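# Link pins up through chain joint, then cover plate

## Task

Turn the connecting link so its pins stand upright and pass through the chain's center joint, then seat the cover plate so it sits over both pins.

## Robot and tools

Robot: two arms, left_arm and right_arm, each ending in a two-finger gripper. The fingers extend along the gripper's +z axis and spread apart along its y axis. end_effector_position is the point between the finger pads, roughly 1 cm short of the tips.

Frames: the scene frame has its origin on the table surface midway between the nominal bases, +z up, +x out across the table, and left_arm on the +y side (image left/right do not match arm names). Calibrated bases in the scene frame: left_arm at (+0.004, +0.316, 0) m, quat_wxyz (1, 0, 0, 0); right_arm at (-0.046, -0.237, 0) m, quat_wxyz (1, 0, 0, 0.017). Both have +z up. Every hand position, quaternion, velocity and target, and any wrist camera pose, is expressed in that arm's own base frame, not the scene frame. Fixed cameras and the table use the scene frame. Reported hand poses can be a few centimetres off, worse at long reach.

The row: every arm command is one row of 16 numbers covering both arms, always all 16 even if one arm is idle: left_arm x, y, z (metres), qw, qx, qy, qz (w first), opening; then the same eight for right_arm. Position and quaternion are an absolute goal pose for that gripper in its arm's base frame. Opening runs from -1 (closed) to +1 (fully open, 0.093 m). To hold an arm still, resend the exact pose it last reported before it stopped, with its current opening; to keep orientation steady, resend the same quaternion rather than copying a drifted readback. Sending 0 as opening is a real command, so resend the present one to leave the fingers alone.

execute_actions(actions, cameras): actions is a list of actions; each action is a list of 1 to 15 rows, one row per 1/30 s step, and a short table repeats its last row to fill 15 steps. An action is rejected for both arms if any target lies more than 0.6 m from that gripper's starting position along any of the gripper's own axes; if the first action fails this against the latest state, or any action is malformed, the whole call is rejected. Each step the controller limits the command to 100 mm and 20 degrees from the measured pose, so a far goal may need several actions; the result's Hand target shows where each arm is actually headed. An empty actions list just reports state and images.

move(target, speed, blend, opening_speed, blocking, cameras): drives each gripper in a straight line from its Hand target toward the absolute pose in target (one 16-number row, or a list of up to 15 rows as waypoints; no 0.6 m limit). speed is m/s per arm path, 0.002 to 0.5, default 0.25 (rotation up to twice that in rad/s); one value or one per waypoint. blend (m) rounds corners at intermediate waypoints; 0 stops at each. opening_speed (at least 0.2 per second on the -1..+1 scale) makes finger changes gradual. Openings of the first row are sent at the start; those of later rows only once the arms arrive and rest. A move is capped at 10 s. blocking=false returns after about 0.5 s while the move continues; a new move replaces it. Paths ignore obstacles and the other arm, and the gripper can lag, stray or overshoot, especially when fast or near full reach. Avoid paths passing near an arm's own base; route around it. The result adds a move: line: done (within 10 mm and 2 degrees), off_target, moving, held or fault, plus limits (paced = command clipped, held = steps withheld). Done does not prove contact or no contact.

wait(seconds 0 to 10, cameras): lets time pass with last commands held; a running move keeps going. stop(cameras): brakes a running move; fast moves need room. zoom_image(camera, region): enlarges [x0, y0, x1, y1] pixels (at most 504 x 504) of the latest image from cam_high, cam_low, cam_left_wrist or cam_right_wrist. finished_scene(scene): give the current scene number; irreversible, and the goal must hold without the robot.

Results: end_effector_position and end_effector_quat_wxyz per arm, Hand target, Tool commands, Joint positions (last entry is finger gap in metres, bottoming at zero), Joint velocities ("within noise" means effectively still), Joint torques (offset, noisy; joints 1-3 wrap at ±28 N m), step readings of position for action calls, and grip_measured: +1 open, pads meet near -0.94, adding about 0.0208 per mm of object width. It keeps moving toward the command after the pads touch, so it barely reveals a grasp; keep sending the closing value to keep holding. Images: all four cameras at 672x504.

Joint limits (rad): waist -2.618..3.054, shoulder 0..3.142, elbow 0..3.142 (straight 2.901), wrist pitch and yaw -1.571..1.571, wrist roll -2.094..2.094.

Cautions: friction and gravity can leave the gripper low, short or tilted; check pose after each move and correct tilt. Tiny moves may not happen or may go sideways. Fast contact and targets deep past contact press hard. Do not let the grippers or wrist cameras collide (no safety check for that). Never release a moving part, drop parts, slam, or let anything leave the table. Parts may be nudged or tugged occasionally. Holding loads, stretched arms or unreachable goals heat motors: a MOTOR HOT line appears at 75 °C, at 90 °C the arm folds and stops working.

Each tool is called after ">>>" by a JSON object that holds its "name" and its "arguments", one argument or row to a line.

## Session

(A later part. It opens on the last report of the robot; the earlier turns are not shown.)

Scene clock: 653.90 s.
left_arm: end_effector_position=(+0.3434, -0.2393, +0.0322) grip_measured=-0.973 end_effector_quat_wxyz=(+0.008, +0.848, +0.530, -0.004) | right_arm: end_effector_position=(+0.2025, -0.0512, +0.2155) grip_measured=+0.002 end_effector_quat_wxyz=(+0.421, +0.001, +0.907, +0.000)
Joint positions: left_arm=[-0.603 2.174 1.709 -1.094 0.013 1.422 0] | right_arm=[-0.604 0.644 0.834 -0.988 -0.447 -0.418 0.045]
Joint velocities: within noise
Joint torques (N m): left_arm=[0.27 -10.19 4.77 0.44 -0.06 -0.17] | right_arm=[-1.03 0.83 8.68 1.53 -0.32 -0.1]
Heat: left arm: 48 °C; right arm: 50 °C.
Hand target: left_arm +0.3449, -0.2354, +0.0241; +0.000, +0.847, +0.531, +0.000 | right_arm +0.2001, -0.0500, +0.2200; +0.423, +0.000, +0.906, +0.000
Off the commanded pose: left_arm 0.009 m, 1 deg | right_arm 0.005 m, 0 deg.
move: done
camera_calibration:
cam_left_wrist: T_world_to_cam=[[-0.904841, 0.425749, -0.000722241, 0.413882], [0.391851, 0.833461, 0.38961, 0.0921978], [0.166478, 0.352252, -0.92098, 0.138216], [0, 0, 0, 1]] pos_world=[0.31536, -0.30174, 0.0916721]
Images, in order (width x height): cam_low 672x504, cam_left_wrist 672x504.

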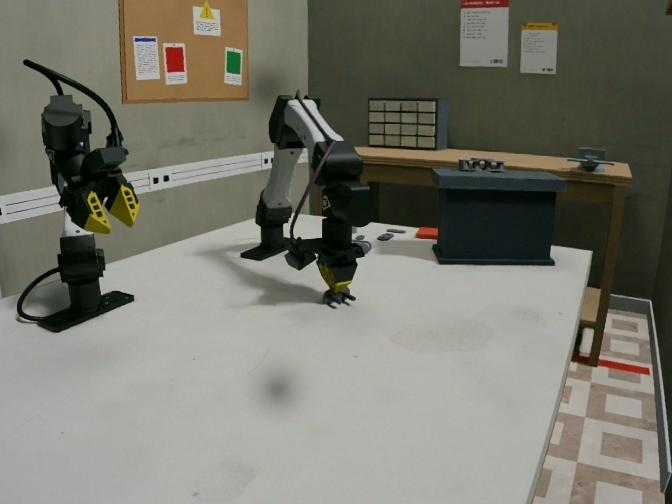

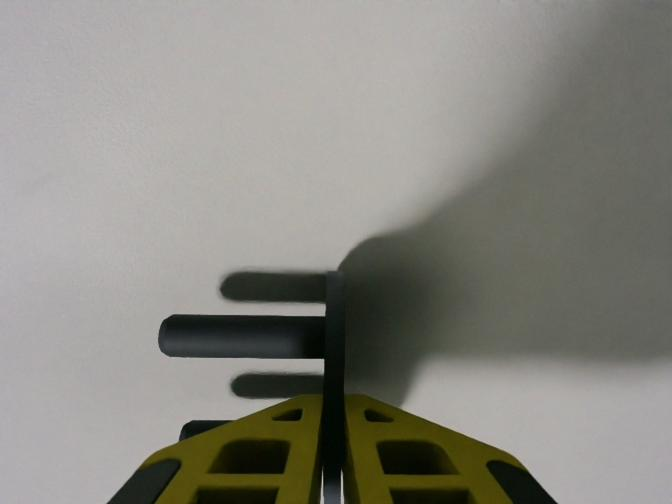

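>>> {"name": "move", "arguments": {
  "target": [
    [0.340,-0.238,0.12,0,0.8471,0.5314,0,-1,0.20,-0.05,0.22,0.4226,0,0.9063,0,0],
    [0.25,-0.262,0.16,0.3967,0.6871,0.5272,0.3044,-1,0.20,-0.05,0.22,0.4226,0,0.9063,0,0]
  ],
  "speed": 0.12
}}

>>> {"name": "zoom_image", "arguments": {
  "camera": "cam_low",
  "region": [250, 180, 400, 300]
}}

Scene clock: 718.23 s.
left_arm: end_effector_position=(+0.2483, -0.2610, +0.1447) grip_measured=-0.974 end_effector_quat_wxyz=(+0.369, +0.708, +0.522, +0.300) | right_arm: end_effector_position=(+0.2025, -0.0512, +0.2155) grip_measured=+0.002 end_effector_quat_wxyz=(+0.421, +0.001, +0.907, +0.000)
Joint positions: left_arm=[-1.111 1.345 0.776 -0.216 -0.686 1.053 0] | right_arm=[-0.604 0.644 0.834 -0.988 -0.448 -0.418 0.045]
Joint velocities: within noise
Joint torques (N m): left_arm=[-0.83 -8.36 5.89 1.91 -0.53 -0.31] | right_arm=[-1.14 0.64 8.72 1.54 -0.3 -0.14]
Heat: left arm: 52 °C; right arm: 51 °C.
Hand target: left_arm +0.2499, -0.2618, +0.1599; +0.396, +0.687, +0.528, +0.304 | right_arm +0.2001, -0.0499, +0.2200; +0.423, +0.000, +0.906, +0.000
Off the commanded pose: left_arm 0.015 m, 4 deg | right_arm 0.005 m, 0 deg.
move: off_target (left_arm)
camera_calibration:
cam_left_wrist: T_world_to_cam=[[-0.528634, 0.16979, -0.831696, 0.297214], [-0.0811648, 0.965191, 0.248632, 0.275973], [0.844961, 0.19894, -0.496452, -0.00466976], [0, 0, 0, 1]] pos_world=[0.183463, -0.315902, 0.176258]
cam_right_wrist: T_world_to_cam=[[-0.0147915, -0.999872, 0.00617482, -0.0494829], [-0.913209, 0.0109938, -0.407342, 0.310536], [0.407222, -0.0116641, -0.913255, 0.19515], [0, 0, 0, 1]] pos_world=[0.203384, -0.0506143, 0.305022]

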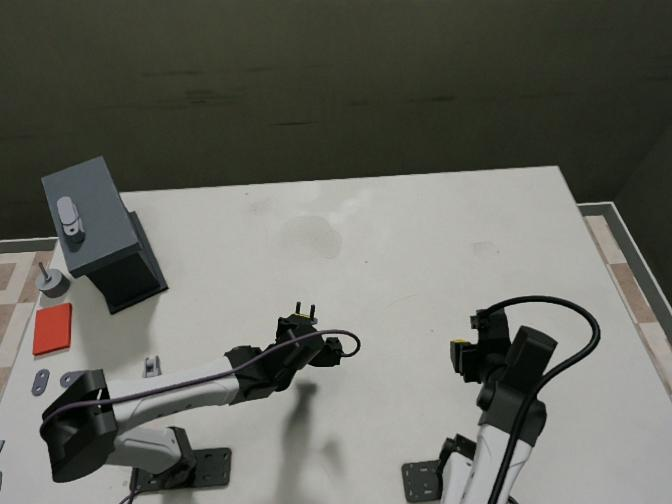

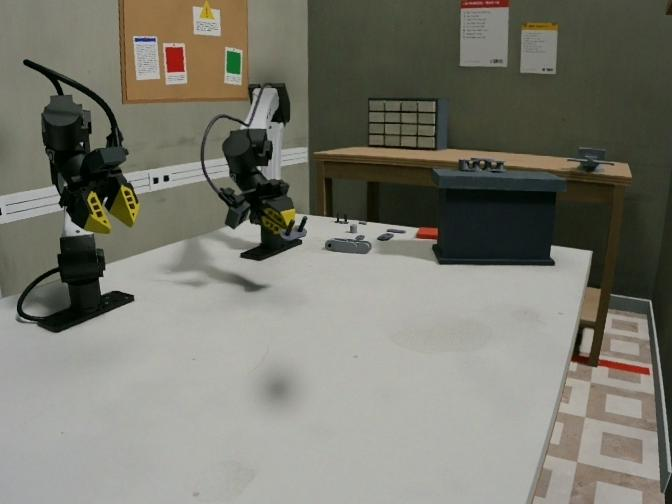

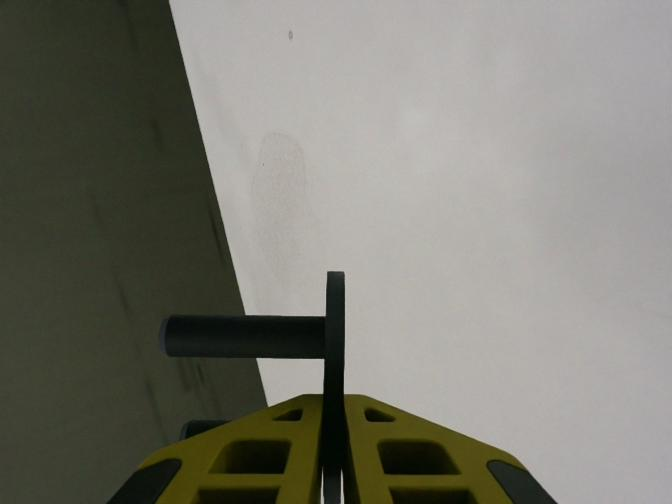

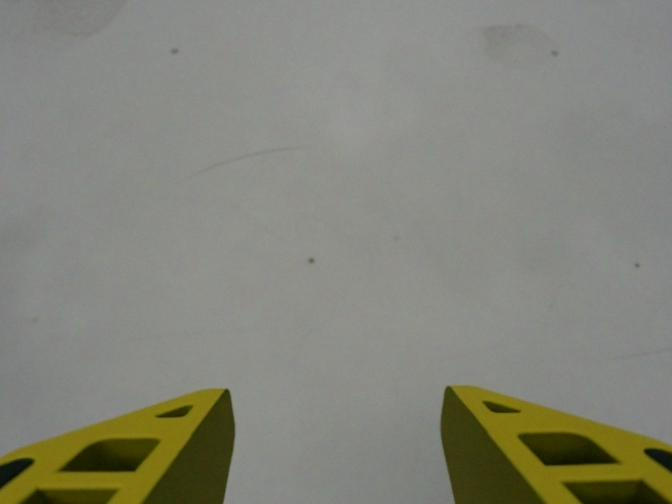

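Scaled by 3.360 from the camera's 672x504 image, which has a finer 960x720 frame.

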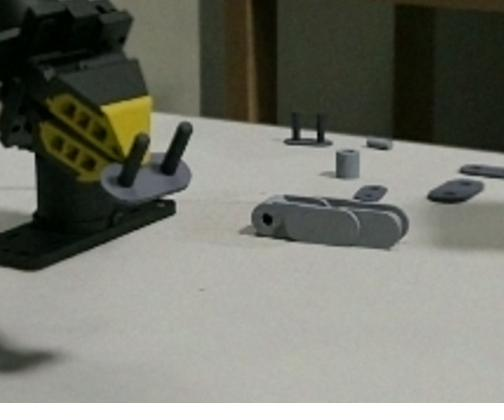

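>>> {"name": "move", "arguments": {
  "target": [
    [0.25,-0.262,0.050,0.4437,0.6577,0.5047,0.3404,-1,0.20,-0.05,0.22,0.4226,0,0.9063,0,0]
  ],
  "speed": 0.1,
  "cameras": ["cam_low","cam_left_wrist"]
}}

>>> {"name": "zoom_image", "arguments": {
  "camera": "cam_low",
  "region": [230, 200, 350, 290]
}}

Scene clock: 731.50 s.
left_arm: end_effector_position=(+0.2495, -0.2622, +0.0468) grip_measured=-0.974 end_effector_quat_wxyz=(+0.436, +0.666, +0.506, +0.332) | right_arm: end_effector_position=(+0.2025, -0.0512, +0.2155) grip_measured=+0.002 end_effector_quat_wxyz=(+0.421, +0.001, +0.907, +0.000)
Joint positions: left_arm=[-1.143 1.711 0.417 0.699 -0.779 1.128 0] | right_arm=[-0.604 0.644 0.834 -0.988 -0.448 -0.418 0.045]
Joint velocities: within noise
Joint torques (N m): left_arm=[-0.87 -5.44 3.82 2.06 -0.48 -0.12] | right_arm=[-0.88 0.8 8.75 1.54 -0.32 -0.07]
Heat: left arm: 51 °C; right arm: 51 °C.
Hand target: left_arm +0.2500, -0.2619, +0.0501; +0.443, +0.658, +0.505, +0.340 | right_arm +0.2001, -0.0499, +0.2200; +0.423, +0.000, +0.906, +0.000
Off the commanded pose: left_arm 0.003 m, 2 deg | right_arm 0.005 m, 0 deg.
move: done
camera_calibration:
cam_left_wrist: T_world_to_cam=[[-0.396207, 0.0962067, -0.913107, 0.168041], [-0.115286, 0.981412, 0.153427, 0.318745], [0.910895, 0.166057, -0.377751, -0.0846769], [0, 0, 0, 1]] pos_world=[0.180458, -0.314926, 0.0725483]
Images, in order (width x height): cam_low 672x504, cam_left_wrist 672x504.

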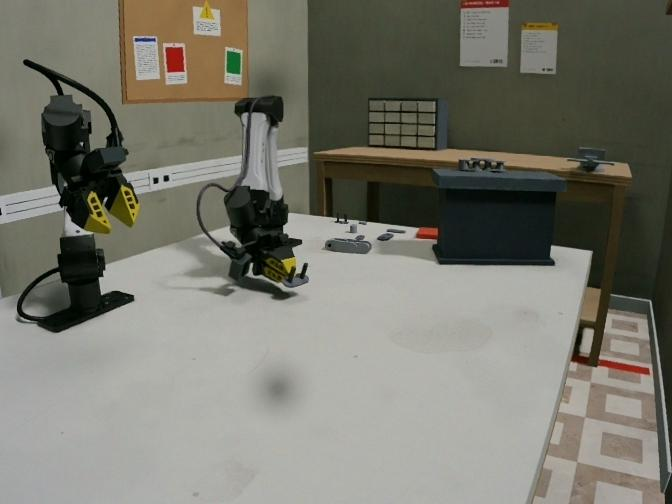

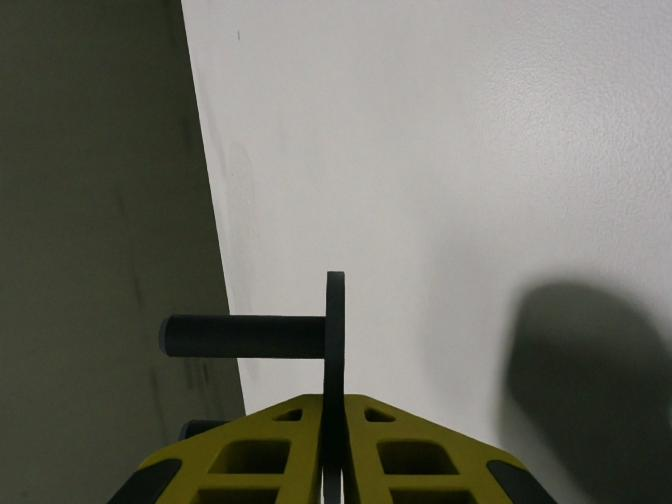

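Scaled by 4.200 from the camera's 672x504 image, which has a finer 960x720 frame.

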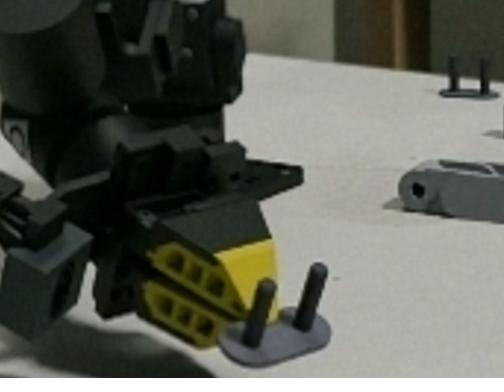

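>>> {"name": "move", "arguments": {
  "target": [
    [0.25,-0.262,0.028,0.4437,0.6577,0.5047,0.3404,-1,0.20,-0.05,0.22,0.4226,0,0.9063,0,0]
  ],
  "speed": 0.05,
  "cameras": ["cam_low"]
}}

>>> {"name": "zoom_image", "arguments": {
  "camera": "cam_low",
  "region": [230, 200, 350, 290]
}}

>>> {"name": "move", "arguments": {
  "target": [
    [0.25,-0.262,0.021,0.4437,0.6577,0.5047,0.3404,-1,0.20,-0.05,0.22,0.4226,0,0.9063,0,0]
  ],
  "speed": 0.03,
  "cameras": ["cam_low"]
}}

>>> {"name": "zoom_image", "arguments": {
  "camera": "cam_low",
  "region": [230, 200, 350, 290]
}}

Scene clock: 740.70 s.
left_arm: end_effector_position=(+0.2495, -0.2619, +0.0246) grip_measured=-0.974 end_effector_quat_wxyz=(+0.436, +0.666, +0.506, +0.332) | right_arm: end_effector_position=(+0.2025, -0.0512, +0.2155) grip_measured=+0.002 end_effector_quat_wxyz=(+0.421, +0.001, +0.907, +0.000)
Joint positions: left_arm=[-1.143 1.837 0.399 0.842 -0.779 1.128 0] | right_arm=[-0.604 0.644 0.834 -0.988 -0.448 -0.418 0.045]
Joint velocities: within noise
Joint torques (N m): left_arm=[-0.87 -5.71 3.33 2.07 -0.46 -0.13] | right_arm=[-0.88 0.66 8.73 1.51 -0.32 -0.1]
Heat: left arm: 49 °C; right arm: 51 °C.
Hand target: left_arm +0.2499, -0.2620, +0.0280; +0.443, +0.658, +0.505, +0.340 | right_arm +0.2001, -0.0500, +0.2200; +0.423, +0.000, +0.906, +0.000
Off the commanded pose: left_arm 0.003 m, 2 deg | right_arm 0.005 m, 0 deg.
move: done
Images, in order (width x height): cam_low 672x504.

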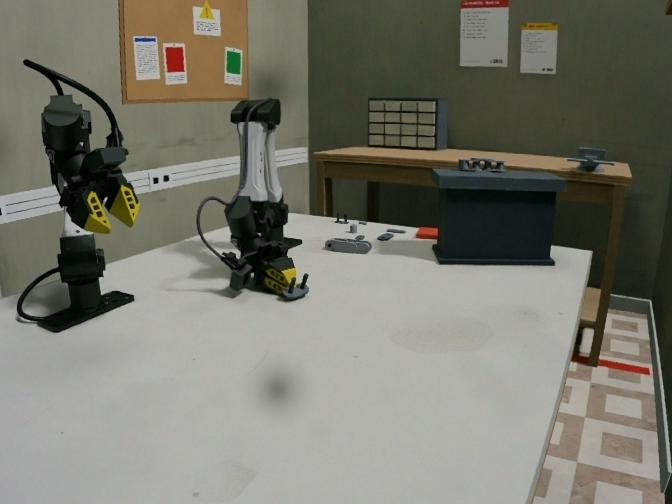

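Scaled by 4.200 from the camera's 672x504 image, which has a finer 960x720 frame.

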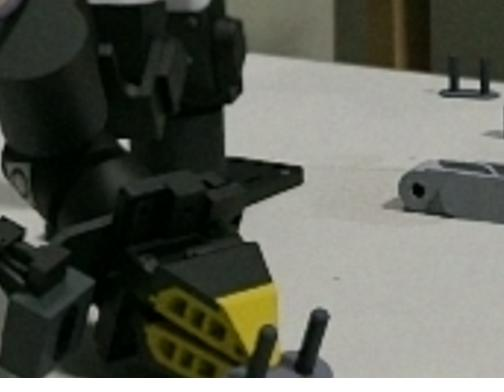

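Scene clock: 741.63 s.
left_arm: end_effector_position=(+0.2510, -0.2622, +0.0205) grip_measured=-0.974 end_effector_quat_wxyz=(+0.439, +0.661, +0.508, +0.336) | right_arm: end_effector_position=(+0.2025, -0.0512, +0.2155) grip_measured=+0.002 end_effector_quat_wxyz=(+0.421, +0.001, +0.907, +0.000)
Joint positions: left_arm=[-1.143 1.878 0.399 0.895 -0.79 1.129 0] | right_arm=[-0.604 0.644 0.834 -0.988 -0.448 -0.418 0.045]
Joint velocities: within noise
Joint torques (N m): left_arm=[-0.85 -5.68 2.93 2.01 -0.36 -0.14] | right_arm=[-1.01 0.69 8.54 1.6 -0.35 -0.03]
Heat: left arm: 49 °C; right arm: 51 °C.
Hand target: left_arm +0.2500, -0.2620, +0.0211; +0.443, +0.658, +0.505, +0.340 | right_arm +0.2001, -0.0500, +0.2200; +0.423, +0.000, +0.906, +0.000
Off the commanded pose: left_arm 0.001 m, 1 deg | right_arm 0.005 m, 0 deg.
move: done
Images, in order (width x height): cam_low 672x504.

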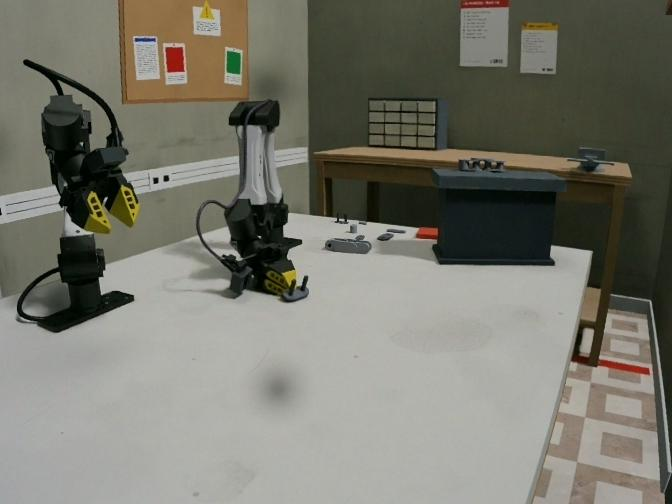

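Scaled by 4.200 from the camera's 672x504 image, which has a finer 960x720 frame.

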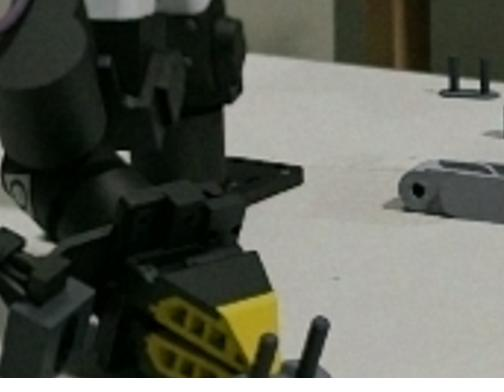

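>>> {"name": "zoom_image", "arguments": {
  "camera": "cam_low",
  "region": [220, 240, 330, 320]
}}

Scaled by 4.582 from the camera's 672x504 image, which has a finer 960x720 frame.

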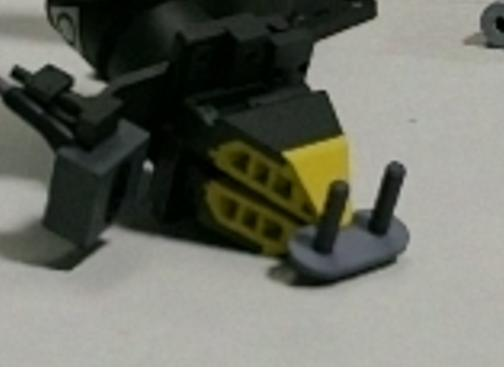

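>>> {"name": "move", "arguments": {
  "target": [
    [0.25,-0.262,0.0155,0.4437,0.6577,0.5047,0.3404,-1,0.20,-0.05,0.22,0.4226,0,0.9063,0,0]
  ],
  "speed": 0.03,
  "cameras": ["cam_low"]
}}

>>> {"name": "zoom_image", "arguments": {
  "camera": "cam_low",
  "region": [220, 240, 330, 320]
}}

Scene clock: 751.40 s.
left_arm: end_effector_position=(+0.2532, -0.2628, +0.0209) grip_measured=-0.974 end_effector_quat_wxyz=(+0.447, +0.652, +0.509, +0.341) | right_arm: end_effector_position=(+0.2025, -0.0512, +0.2155) grip_measured=+0.002 end_effector_quat_wxyz=(+0.421, +0.001, +0.907, +0.000)
Joint positions: left_arm=[-1.143 1.907 0.399 0.948 -0.804 1.135 0] | right_arm=[-0.604 0.644 0.834 -0.988 -0.448 -0.418 0.045]
Joint velocities: within noise
Joint torques (N m): left_arm=[-0.85 -5.34 2.67 1.81 -0.21 -0.2] | right_arm=[-1.07 0.55 8.66 1.57 -0.33 -0.11]
Heat: left arm: 48 °C; right arm: 51 °C.
Hand target: left_arm +0.2500, -0.2619, +0.0155; +0.443, +0.658, +0.505, +0.340 | right_arm +0.2001, -0.0500, +0.2200; +0.423, +0.000, +0.906, +0.000
Off the commanded pose: left_arm 0.006 m, 1 deg | right_arm 0.005 m, 0 deg.
move: done
Images, in order (width x height): cam_low 672x504.

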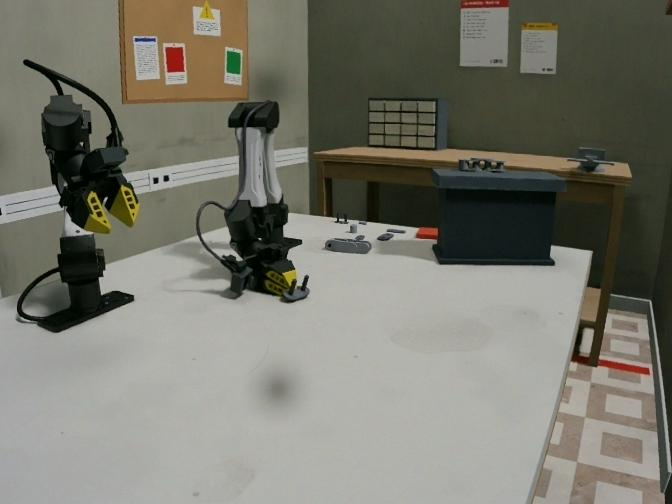

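Scaled by 4.582 from the camera's 672x504 image, which has a finer 960x720 frame.

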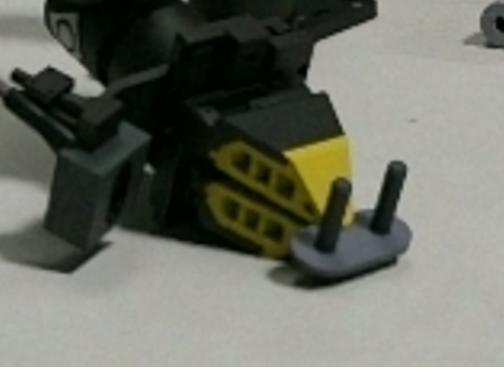

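>>> {"name": "move", "arguments": {
  "target": [
    [0.252,-0.2625,0.0205,0.4437,0.6577,0.5047,0.3404,-0.7,0.20,-0.05,0.22,0.4226,0,0.9063,0,0]
  ],
  "speed": 0.03,
  "opening_speed": 0.3,
  "cameras": ["cam_low"]
}}

>>> {"name": "zoom_image", "arguments": {
  "camera": "cam_low",
  "region": [220, 240, 330, 320]
}}

Scene clock: 760.00 s.
left_arm: end_effector_position=(+0.2545, -0.2629, +0.0242) grip_measured=-0.703 end_effector_quat_wxyz=(+0.451, +0.647, +0.509, +0.345) | right_arm: end_effector_position=(+0.2025, -0.0512, +0.2155) grip_measured=+0.002 end_effector_quat_wxyz=(+0.421, +0.001, +0.907, +0.000)
Joint positions: left_arm=[-1.143 1.907 0.399 0.965 -0.814 1.144 0.011] | right_arm=[-0.604 0.644 0.834 -0.988 -0.448 -0.418 0.045]
Joint velocities: within noise
Joint torques (N m): left_arm=[-0.2 -7.8 3.1 1.43 -0.06 -0.21] | right_arm=[-1.01 0.72 8.7 1.47 -0.32 -0.07]
Heat: left arm: 47 °C; right arm: 51 °C.
Hand target: left_arm +0.2520, -0.2624, +0.0205; +0.444, +0.658, +0.505, +0.341 | right_arm +0.2001, -0.0500, +0.2200; +0.423, +0.000, +0.906, +0.000
Off the commanded pose: left_arm 0.004 m, 2 deg | right_arm 0.005 m, 0 deg.
move: done
Images, in order (width x height): cam_low 672x504.

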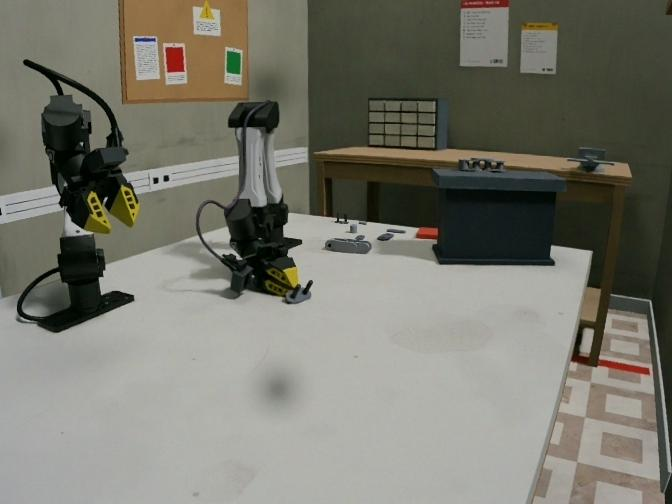

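Scaled by 4.582 from the camera's 672x504 image, which has a finer 960x720 frame.

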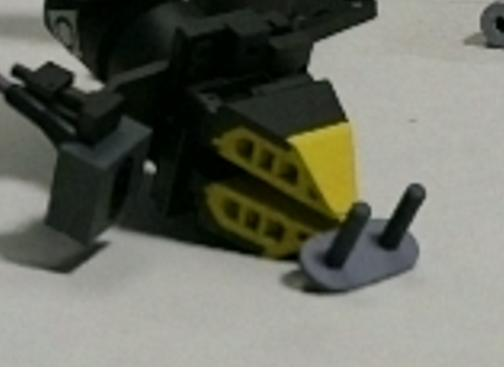

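>>> {"name": "move", "arguments": {
  "target": [
    [0.222,-0.2545,0.030,0.4437,0.6577,0.5047,0.3404,-0.7,0.20,-0.05,0.22,0.4226,0,0.9063,0,0]
  ],
  "speed": 0.05,
  "cameras": ["cam_low"]
}}

>>> {"name": "zoom_image", "arguments": {
  "camera": "cam_low",
  "region": [220, 240, 330, 320]
}}

Scene clock: 769.20 s.
left_arm: end_effector_position=(+0.2232, -0.2566, +0.0238) grip_measured=-0.702 end_effector_quat_wxyz=(+0.440, +0.665, +0.501, +0.337) | right_arm: end_effector_position=(+0.2025, -0.0512, +0.2155) grip_measured=+0.002 end_effector_quat_wxyz=(+0.421, +0.001, +0.907, +0.000)
Joint positions: left_arm=[-1.242 1.809 0.344 0.826 -0.866 1.065 0.012] | right_arm=[-0.604 0.644 0.834 -0.988 -0.448 -0.418 0.045]
Joint velocities: within noise
Joint torques (N m): left_arm=[-0.9 -9.05 3.02 1.44 -0.45 -0.36] | right_arm=[-0.9 0.59 8.58 1.54 -0.31 -0.05]
Heat: left arm: 47 °C; right arm: 51 °C.
Hand target: left_arm +0.2221, -0.2546, +0.0298; +0.444, +0.658, +0.504, +0.340 | right_arm +0.2001, -0.0500, +0.2200; +0.423, +0.000, +0.906, +0.000
Off the commanded pose: left_arm 0.007 m, 1 deg | right_arm 0.005 m, 0 deg.
move: done
Images, in order (width x height): cam_low 672x504.

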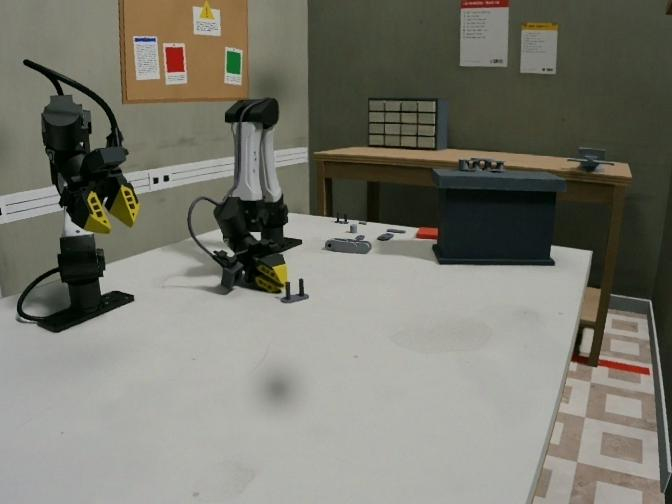

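Scaled by 4.582 from the camera's 672x504 image, which has a finer 960x720 frame.

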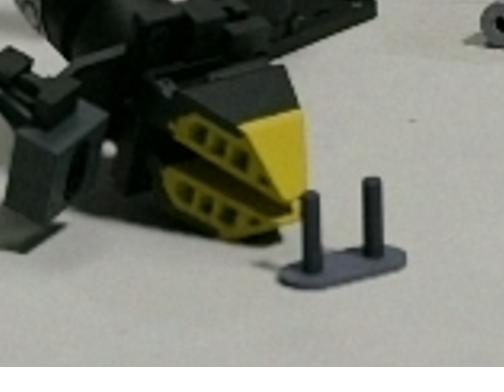

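>>> {"name": "move", "arguments": {
  "target": [
    [0.20,-0.235,0.12,0.4437,0.6577,0.5047,0.3404,-0.2,0.20,-0.05,0.22,0.4226,0,0.9063,0,0],
    [0.21,-0.05,0.25,0.3827,0,0.9239,0,0,0.20,-0.05,0.22,0.4226,0,0.9063,0,0],
    [0.165,0.10,0.20,0.2549,-0.1677,0.9512,0.0449,0,0.20,-0.05,0.22,0.4226,0,0.9063,0,0]
  ],
  "speed": 0.2,
  "cameras": ["cam_high","cam_low","cam_left_wrist"]
}}

Scene clock: 788.37 s.
left_arm: end_effector_position=(+0.1647, +0.1014, +0.2027) grip_measured=-0.002 end_effector_quat_wxyz=(+0.257, -0.170, +0.950, +0.053) | right_arm: end_effector_position=(+0.2025, -0.0512, +0.2155) grip_measured=+0.002 end_effector_quat_wxyz=(+0.421, +0.001, +0.907, +0.000)
Joint positions: left_arm=[0.684 0.839 1.017 -1.238 0.152 0.29 0.045] | right_arm=[-0.604 0.644 0.834 -0.988 -0.448 -0.418 0.045]
Joint velocities: within noise
Joint torques (N m): left_arm=[0.65 0.23 5.35 1.26 0.27 -0.07] | right_arm=[-0.83 0.68 8.73 1.53 -0.35 -0.07]
Heat: left arm: 45 °C; right arm: 51 °C.
Hand target: left_arm +0.1650, +0.0999, +0.2001; +0.255, -0.168, +0.951, +0.045 | right_arm +0.2001, -0.0500, +0.2200; +0.423, +0.000, +0.906, +0.000
Off the commanded pose: left_arm 0.003 m, 1 deg | right_arm 0.005 m, 0 deg.
move: done
camera_calibration:
cam_left_wrist: T_world_to_cam=[[0.358072, -0.933692, 0.00179043, 0.0365574], [-0.927339, -0.355857, -0.115793, 0.252134], [0.108752, 0.039802, -0.993272, 0.260771], [0, 0, 0, 1]] pos_world=[0.192364, 0.113478, 0.288146]
Images, in order (width x height): cam_high 672x504, cam_low 672x504, cam_left_wrist 672x504.

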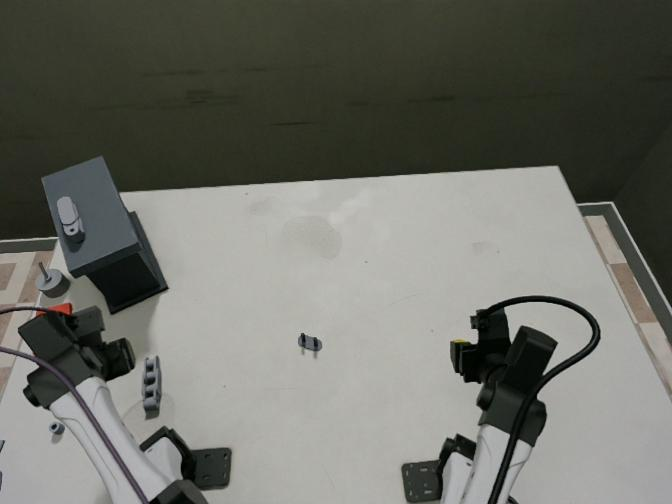

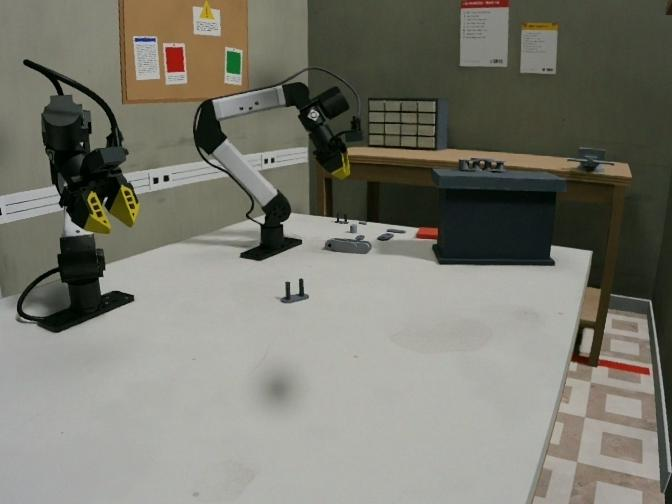

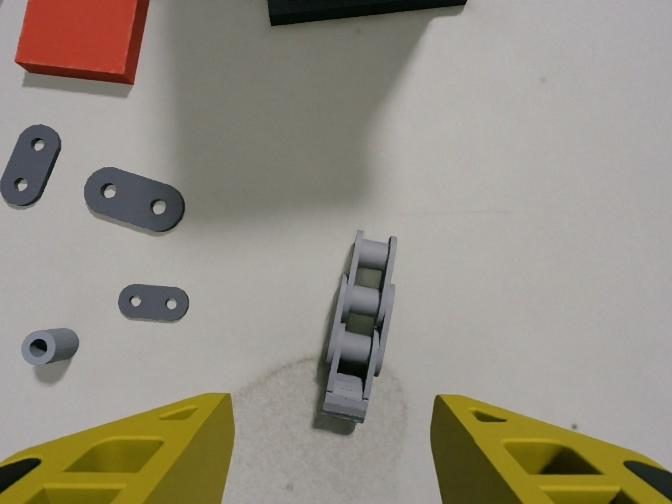

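>>> {"name": "move", "arguments": {
  "target": [
    [0.182,0.095,0.12,0,-0.0924,0.9957,0,0.2,0.20,-0.05,0.22,0.4226,0,0.9063,0,0]
  ],
  "speed": 0.15,
  "cameras": ["cam_low","cam_left_wrist"]
}}

>>> {"name": "zoom_image", "arguments": {
  "camera": "cam_low",
  "region": [300, 170, 400, 260]
}}

Scene clock: 877.97 s.
left_arm: end_effector_position=(+0.1775, +0.0913, +0.1135) grip_measured=+0.198 end_effector_quat_wxyz=(-0.004, -0.099, +0.995, -0.010) | right_arm: end_effector_position=(+0.2025, -0.0512, +0.2155) grip_measured=+0.002 end_effector_quat_wxyz=(+0.421, +0.001, +0.907, +0.000)
Joint positions: left_arm=[0.489 1.307 1.017 -1.295 0.016 0.29 0.055] | right_arm=[-0.604 0.644 0.834 -0.988 -0.448 -0.418 0.045]
Joint velocities: within noise
Joint torques (N m): left_arm=[-0.91 -3.23 8.1 0.22 -0.1 -0.11] | right_arm=[-0.91 0.55 8.51 1.53 -0.32 -0.06]
Heat: left arm: 38 °C; right arm: 52 °C.
Hand target: left_arm +0.1820, +0.0949, +0.1200; +0.000, -0.092, +0.996, +0.000 | right_arm +0.2001, -0.0500, +0.2200; +0.423, +0.000, +0.906, +0.000
Off the commanded pose: left_arm 0.009 m, 1 deg | right_arm 0.005 m, 0 deg.
move: done
camera_calibration:
cam_left_wrist: T_world_to_cam=[[0.211394, -0.976993, 0.0282526, 0.0497044], [-0.892968, -0.181299, 0.411995, 0.168167], [-0.397394, -0.112322, -0.910748, 0.265571], [0, 0, 0, 1]] pos_world=[0.245197, 0.108879, 0.171181]
Images, in order (width x height): cam_low 672x504, cam_left_wrist 672x504.

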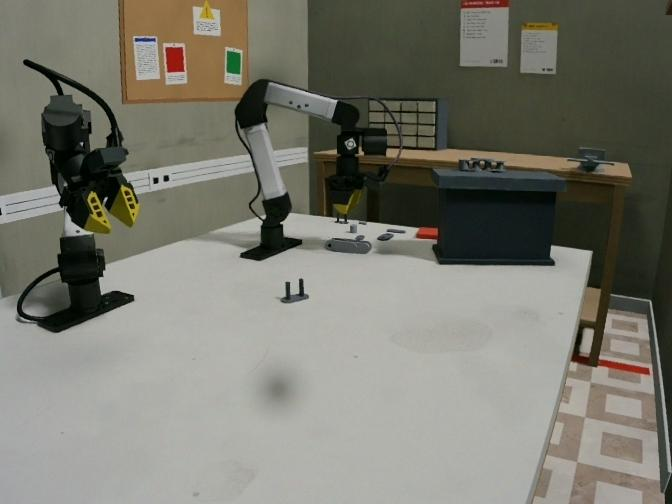

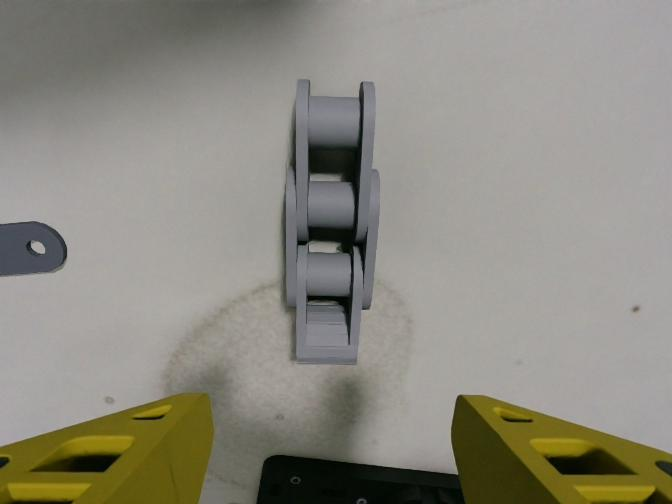

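Scaled by 5.040 from the camera's 672x504 image, which has a finer 960x720 frame.

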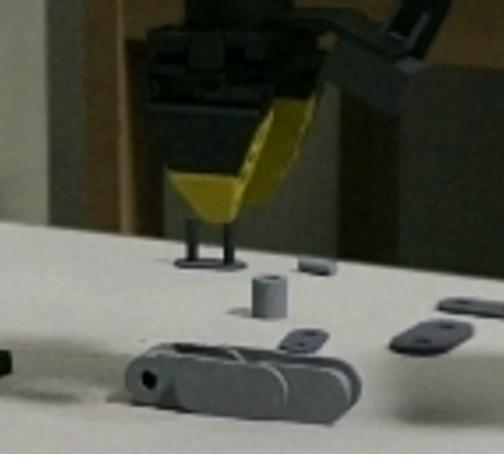

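>>> {"name": "move", "arguments": {
  "target": [
    [0.187,0.096,0.05,0,-0.0915,0.9958,0,0.2,0.20,-0.05,0.22,0.4226,0,0.9063,0,0]
  ],
  "speed": 0.1,
  "cameras": ["cam_low","cam_left_wrist"]
}}

>>> {"name": "zoom_image", "arguments": {
  "camera": "cam_low",
  "region": [300, 180, 400, 260]
}}

Scene clock: 920.97 s.
left_arm: end_effector_position=(+0.1866, +0.0949, +0.0535) grip_measured=+0.198 end_effector_quat_wxyz=(+0.003, -0.096, +0.995, -0.007) | right_arm: end_effector_position=(+0.2025, -0.0512, +0.2155) grip_measured=+0.002 end_effector_quat_wxyz=(+0.421, +0.001, +0.907, +0.000)
Joint positions: left_arm=[0.482 1.375 0.827 -1.021 0.015 0.29 0.055] | right_arm=[-0.604 0.644 0.834 -0.988 -0.448 -0.418 0.045]
Joint velocities: left_arm=[within noise] | right_arm=[-0.007 -0.046 -0.002 0.037 -0.037 -0.022 0]
Joint torques (N m): left_arm=[-0.96 -3.47 4.83 0.53 -0.11 -0.16] | right_arm=[-0.83 0.72 8.81 1.5 -0.37 -0.08]
Heat: left arm: 40 °C; right arm: 52 °C.
Hand target: left_arm +0.1870, +0.0960, +0.0501; +0.000, -0.092, +0.996, +0.000 | right_arm +0.2001, -0.0500, +0.2200; +0.423, +0.000, +0.906, +0.000
Off the commanded pose: left_arm 0.004 m, 1 deg | right_arm 0.005 m, 0 deg.
move: done
camera_calibration:
cam_left_wrist: T_world_to_cam=[[0.205078, -0.978478, 0.0228965, 0.0546053], [-0.899459, -0.17919, 0.398577, 0.203403], [-0.385896, -0.102334, -0.916849, 0.212145], [0, 0, 0, 1]] pos_world=[0.25362, 0.111587, 0.112183]
Images, in order (width x height): cam_low 672x504, cam_left_wrist 672x504.

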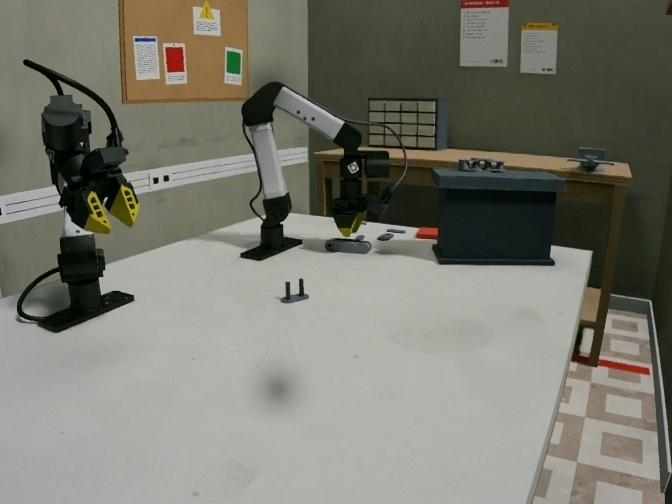

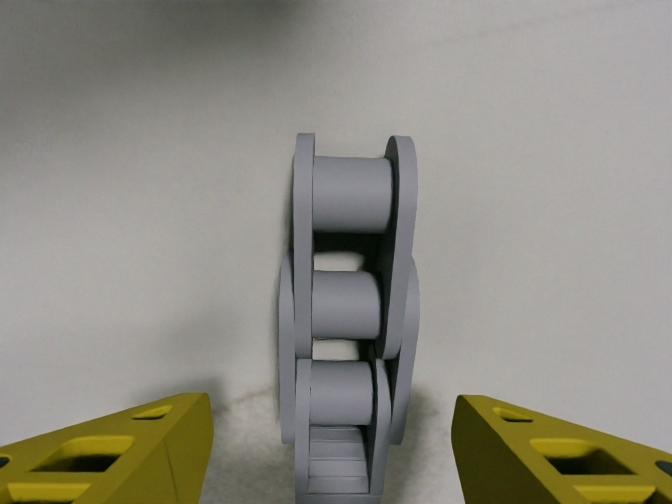

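Scaled by 5.040 from the camera's 672x504 image, which has a finer 960x720 frame.

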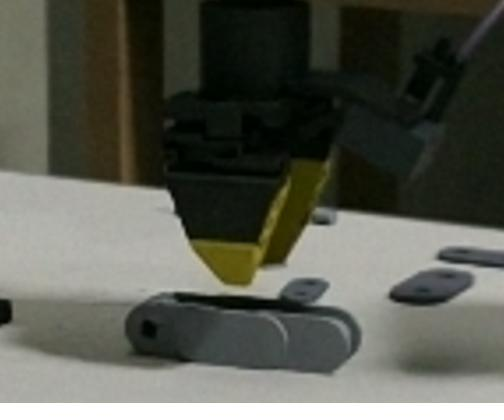

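>>> {"name": "move", "arguments": {
  "target": [
    [0.187,0.092,0.0185,0,-0.0915,0.9958,0,0.2,0.20,-0.05,0.22,0.4226,0,0.9063,0,0]
  ],
  "speed": 0.08,
  "cameras": ["cam_low","cam_left_wrist"]
}}

>>> {"name": "zoom_image", "arguments": {
  "camera": "cam_low",
  "region": [300, 180, 400, 260]
}}

Scene clock: 927.40 s.
left_arm: end_effector_position=(+0.1870, +0.0911, +0.0219) grip_measured=+0.198 end_effector_quat_wxyz=(+0.003, -0.091, +0.996, -0.007) | right_arm: end_effector_position=(+0.2025, -0.0512, +0.2155) grip_measured=+0.002 end_effector_quat_wxyz=(+0.421, +0.001, +0.907, +0.000)
Joint positions: left_arm=[0.465 1.422 0.729 -0.877 0.015 0.284 0.055] | right_arm=[-0.604 0.644 0.834 -0.988 -0.448 -0.418 0.045]
Joint velocities: within noise
Joint torques (N m): left_arm=[-0.98 -3.58 4.62 0.53 -0.12 -0.29] | right_arm=[-0.87 0.61 8.57 1.55 -0.34 -0.07]
Heat: left arm: 39 °C; right arm: 52 °C.
Hand target: left_arm +0.1870, +0.0919, +0.0186; +0.000, -0.091, +0.996, +0.000 | right_arm +0.2001, -0.0500, +0.2200; +0.423, +0.000, +0.906, +0.000
Off the commanded pose: left_arm 0.004 m, 1 deg | right_arm 0.005 m, 0 deg.
move: done
camera_calibration:
cam_left_wrist: T_world_to_cam=[[0.194617, -0.980611, 0.0229305, 0.0536545], [-0.901289, -0.169552, 0.39866, 0.215105], [-0.387043, -0.098253, -0.916812, 0.182821], [0, 0, 0, 1]] pos_world=[0.254189, 0.107048, 0.0806289]
Images, in order (width x height): cam_low 672x504, cam_left_wrist 672x504.

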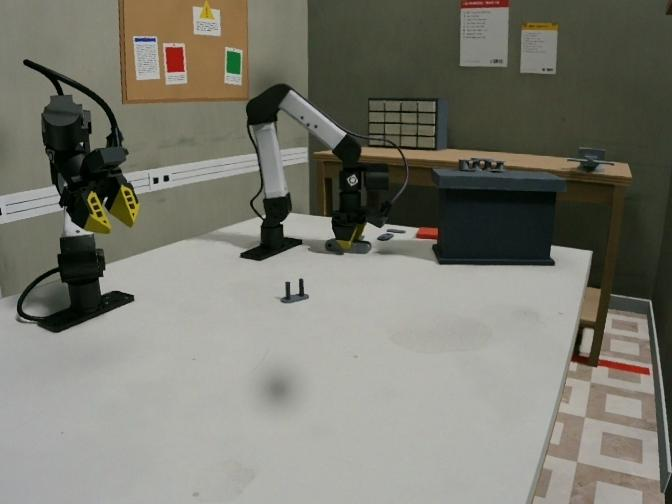

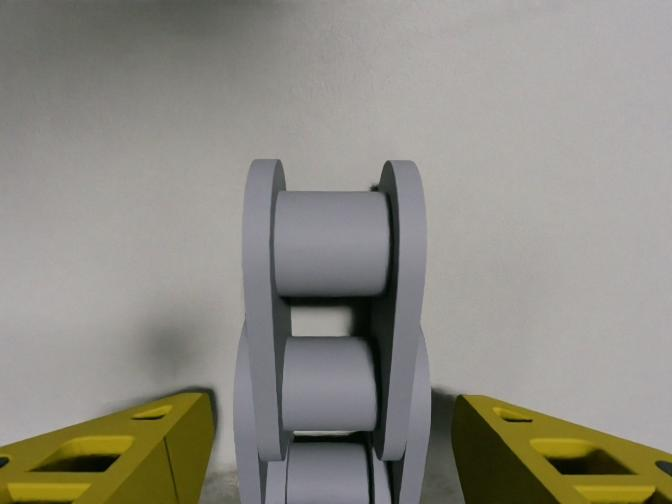

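Scaled by 5.040 from the camera's 672x504 image, which has a finer 960x720 frame.

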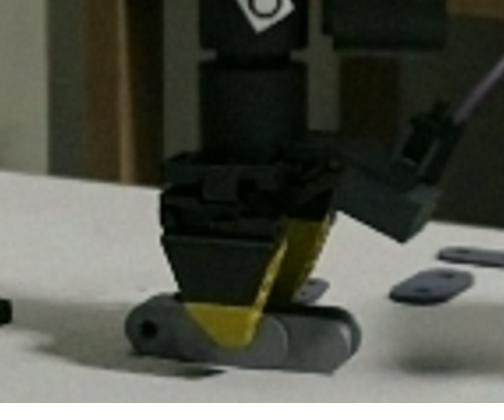

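>>> {"name": "move", "arguments": {
  "target": [
    [0.187,0.092,0.0185,0,-0.0915,0.9958,0,-0.6,0.20,-0.05,0.22,0.4226,0,0.9063,0,0]
  ],
  "speed": 0.08,
  "opening_speed": 0.5,
  "cameras": ["cam_low"]
}}

>>> {"name": "move", "arguments": {
  "target": [
    [0.1894,0.079,0.028,-0.0239,-0.0893,0.9617,0.2577,-0.6,0.20,-0.05,0.22,0.4226,0,0.9063,0,0]
  ],
  "speed": 0.06,
  "cameras": ["cam_low","cam_left_wrist"]
}}

>>> {"name": "zoom_image", "arguments": {
  "camera": "cam_low",
  "region": [300, 180, 400, 260]
}}

Scene clock: 944.50 s.
left_arm: end_effector_position=(+0.1871, +0.0916, +0.0219) grip_measured=-0.346 end_effector_quat_wxyz=(+0.004, -0.091, +0.996, -0.005) | right_arm: end_effector_position=(+0.2025, -0.0512, +0.2155) grip_measured=+0.002 end_effector_quat_wxyz=(+0.421, +0.001, +0.907, +0.000)
Joint positions: left_arm=[0.465 1.422 0.729 -0.875 0.012 0.283 0.029] | right_arm=[-0.604 0.644 0.834 -0.988 -0.448 -0.418 0.045]
Joint velocities: within noise
Joint torques (N m): left_arm=[-0.96 -3.58 4.6 0.51 -0.1 -0.27] | right_arm=[-0.96 0.62 8.53 1.56 -0.31 -0.05]
Heat: left arm: 37 °C; right arm: 52 °C.
Hand target: left_arm +0.1870, +0.0919, +0.0186; +0.000, -0.091, +0.996, +0.000 | right_arm +0.2001, -0.0500, +0.2200; +0.423, +0.000, +0.906, +0.000
Off the commanded pose: left_arm 0.003 m, 1 deg | right_arm 0.005 m, 0 deg.
move: done
Images, in order (width x height): cam_low 672x504.

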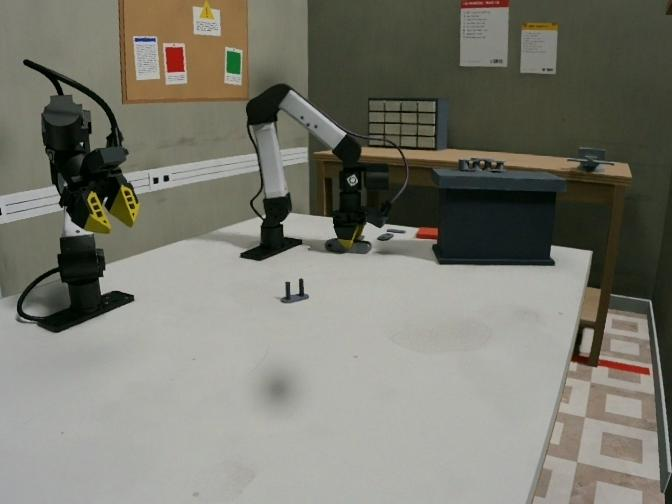

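Scene clock: 949.33 s.
left_arm: end_effector_position=(+0.1901, +0.0775, +0.0274) grip_measured=-0.346 end_effector_quat_wxyz=(-0.017, -0.089, +0.964, +0.248) | right_arm: end_effector_position=(+0.2025, -0.0512, +0.2155) grip_measured=+0.002 end_effector_quat_wxyz=(+0.421, +0.001, +0.907, +0.000)
Joint positions: left_arm=[-0.014 1.466 0.696 -0.895 -0.495 -0.221 0.029] | right_arm=[-0.604 0.644 0.834 -0.988 -0.448 -0.418 0.045]
Joint velocities: within noise
Joint torques (N m): left_arm=[-0.65 -2.92 5.63 0.04 -0.48 -0.35] | right_arm=[-0.85 0.55 8.77 1.49 -0.31 -0.1]
Heat: left arm: 38 °C; right arm: 52 °C.
Hand target: left_arm +0.1896, +0.0790, +0.0281; -0.023, -0.089, +0.962, +0.258 | right_arm +0.2001, -0.0500, +0.2200; +0.423, +0.000, +0.906, +0.000
Off the commanded pose: left_arm 0.002 m, 1 deg | right_arm 0.005 m, 0 deg.
move: done
camera_calibration:
cam_left_wrist: T_world_to_cam=[[0.177387, -0.862378, -0.47417, 0.0473159], [-0.86757, -0.364487, 0.338337, 0.223721], [-0.464604, 0.351359, -0.812829, 0.164724], [0, 0, 0, 1]] pos_world=[0.262232, 0.0644705, 0.0806345]
Images, in order (width x height): cam_low 672x504, cam_left_wrist 672x504.

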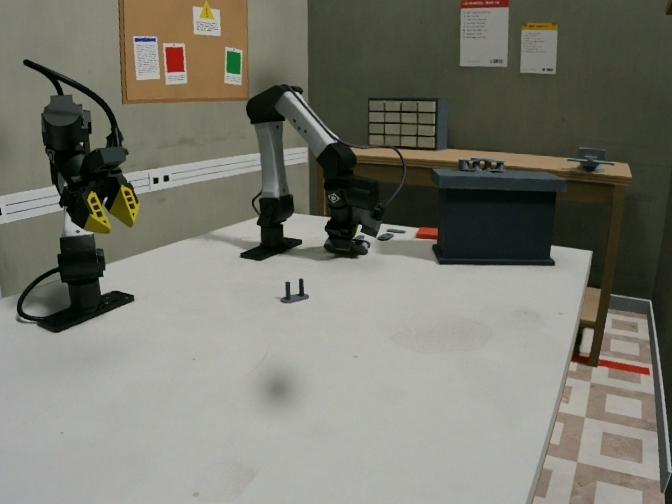

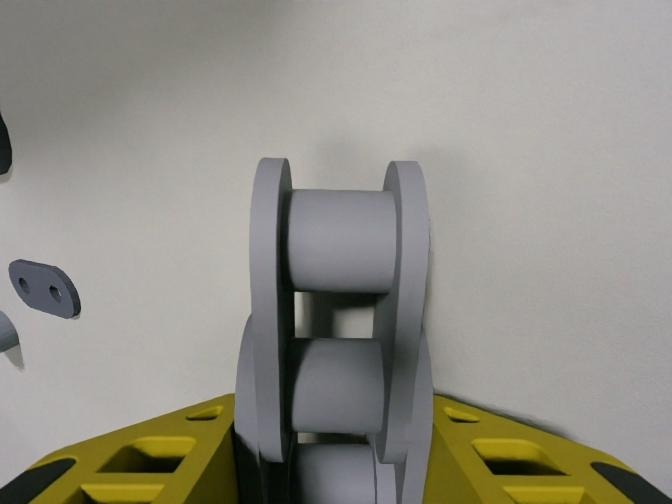

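Scaled by 5.040 from the camera's 672x504 image, which has a finer 960x720 frame.

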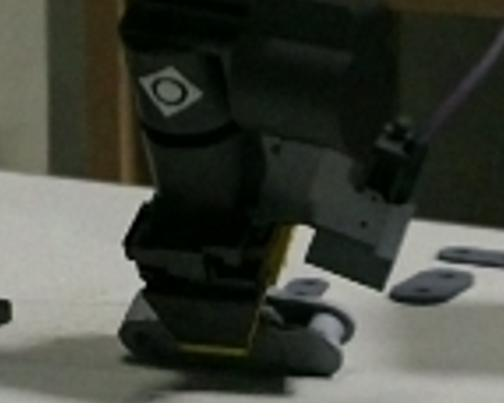

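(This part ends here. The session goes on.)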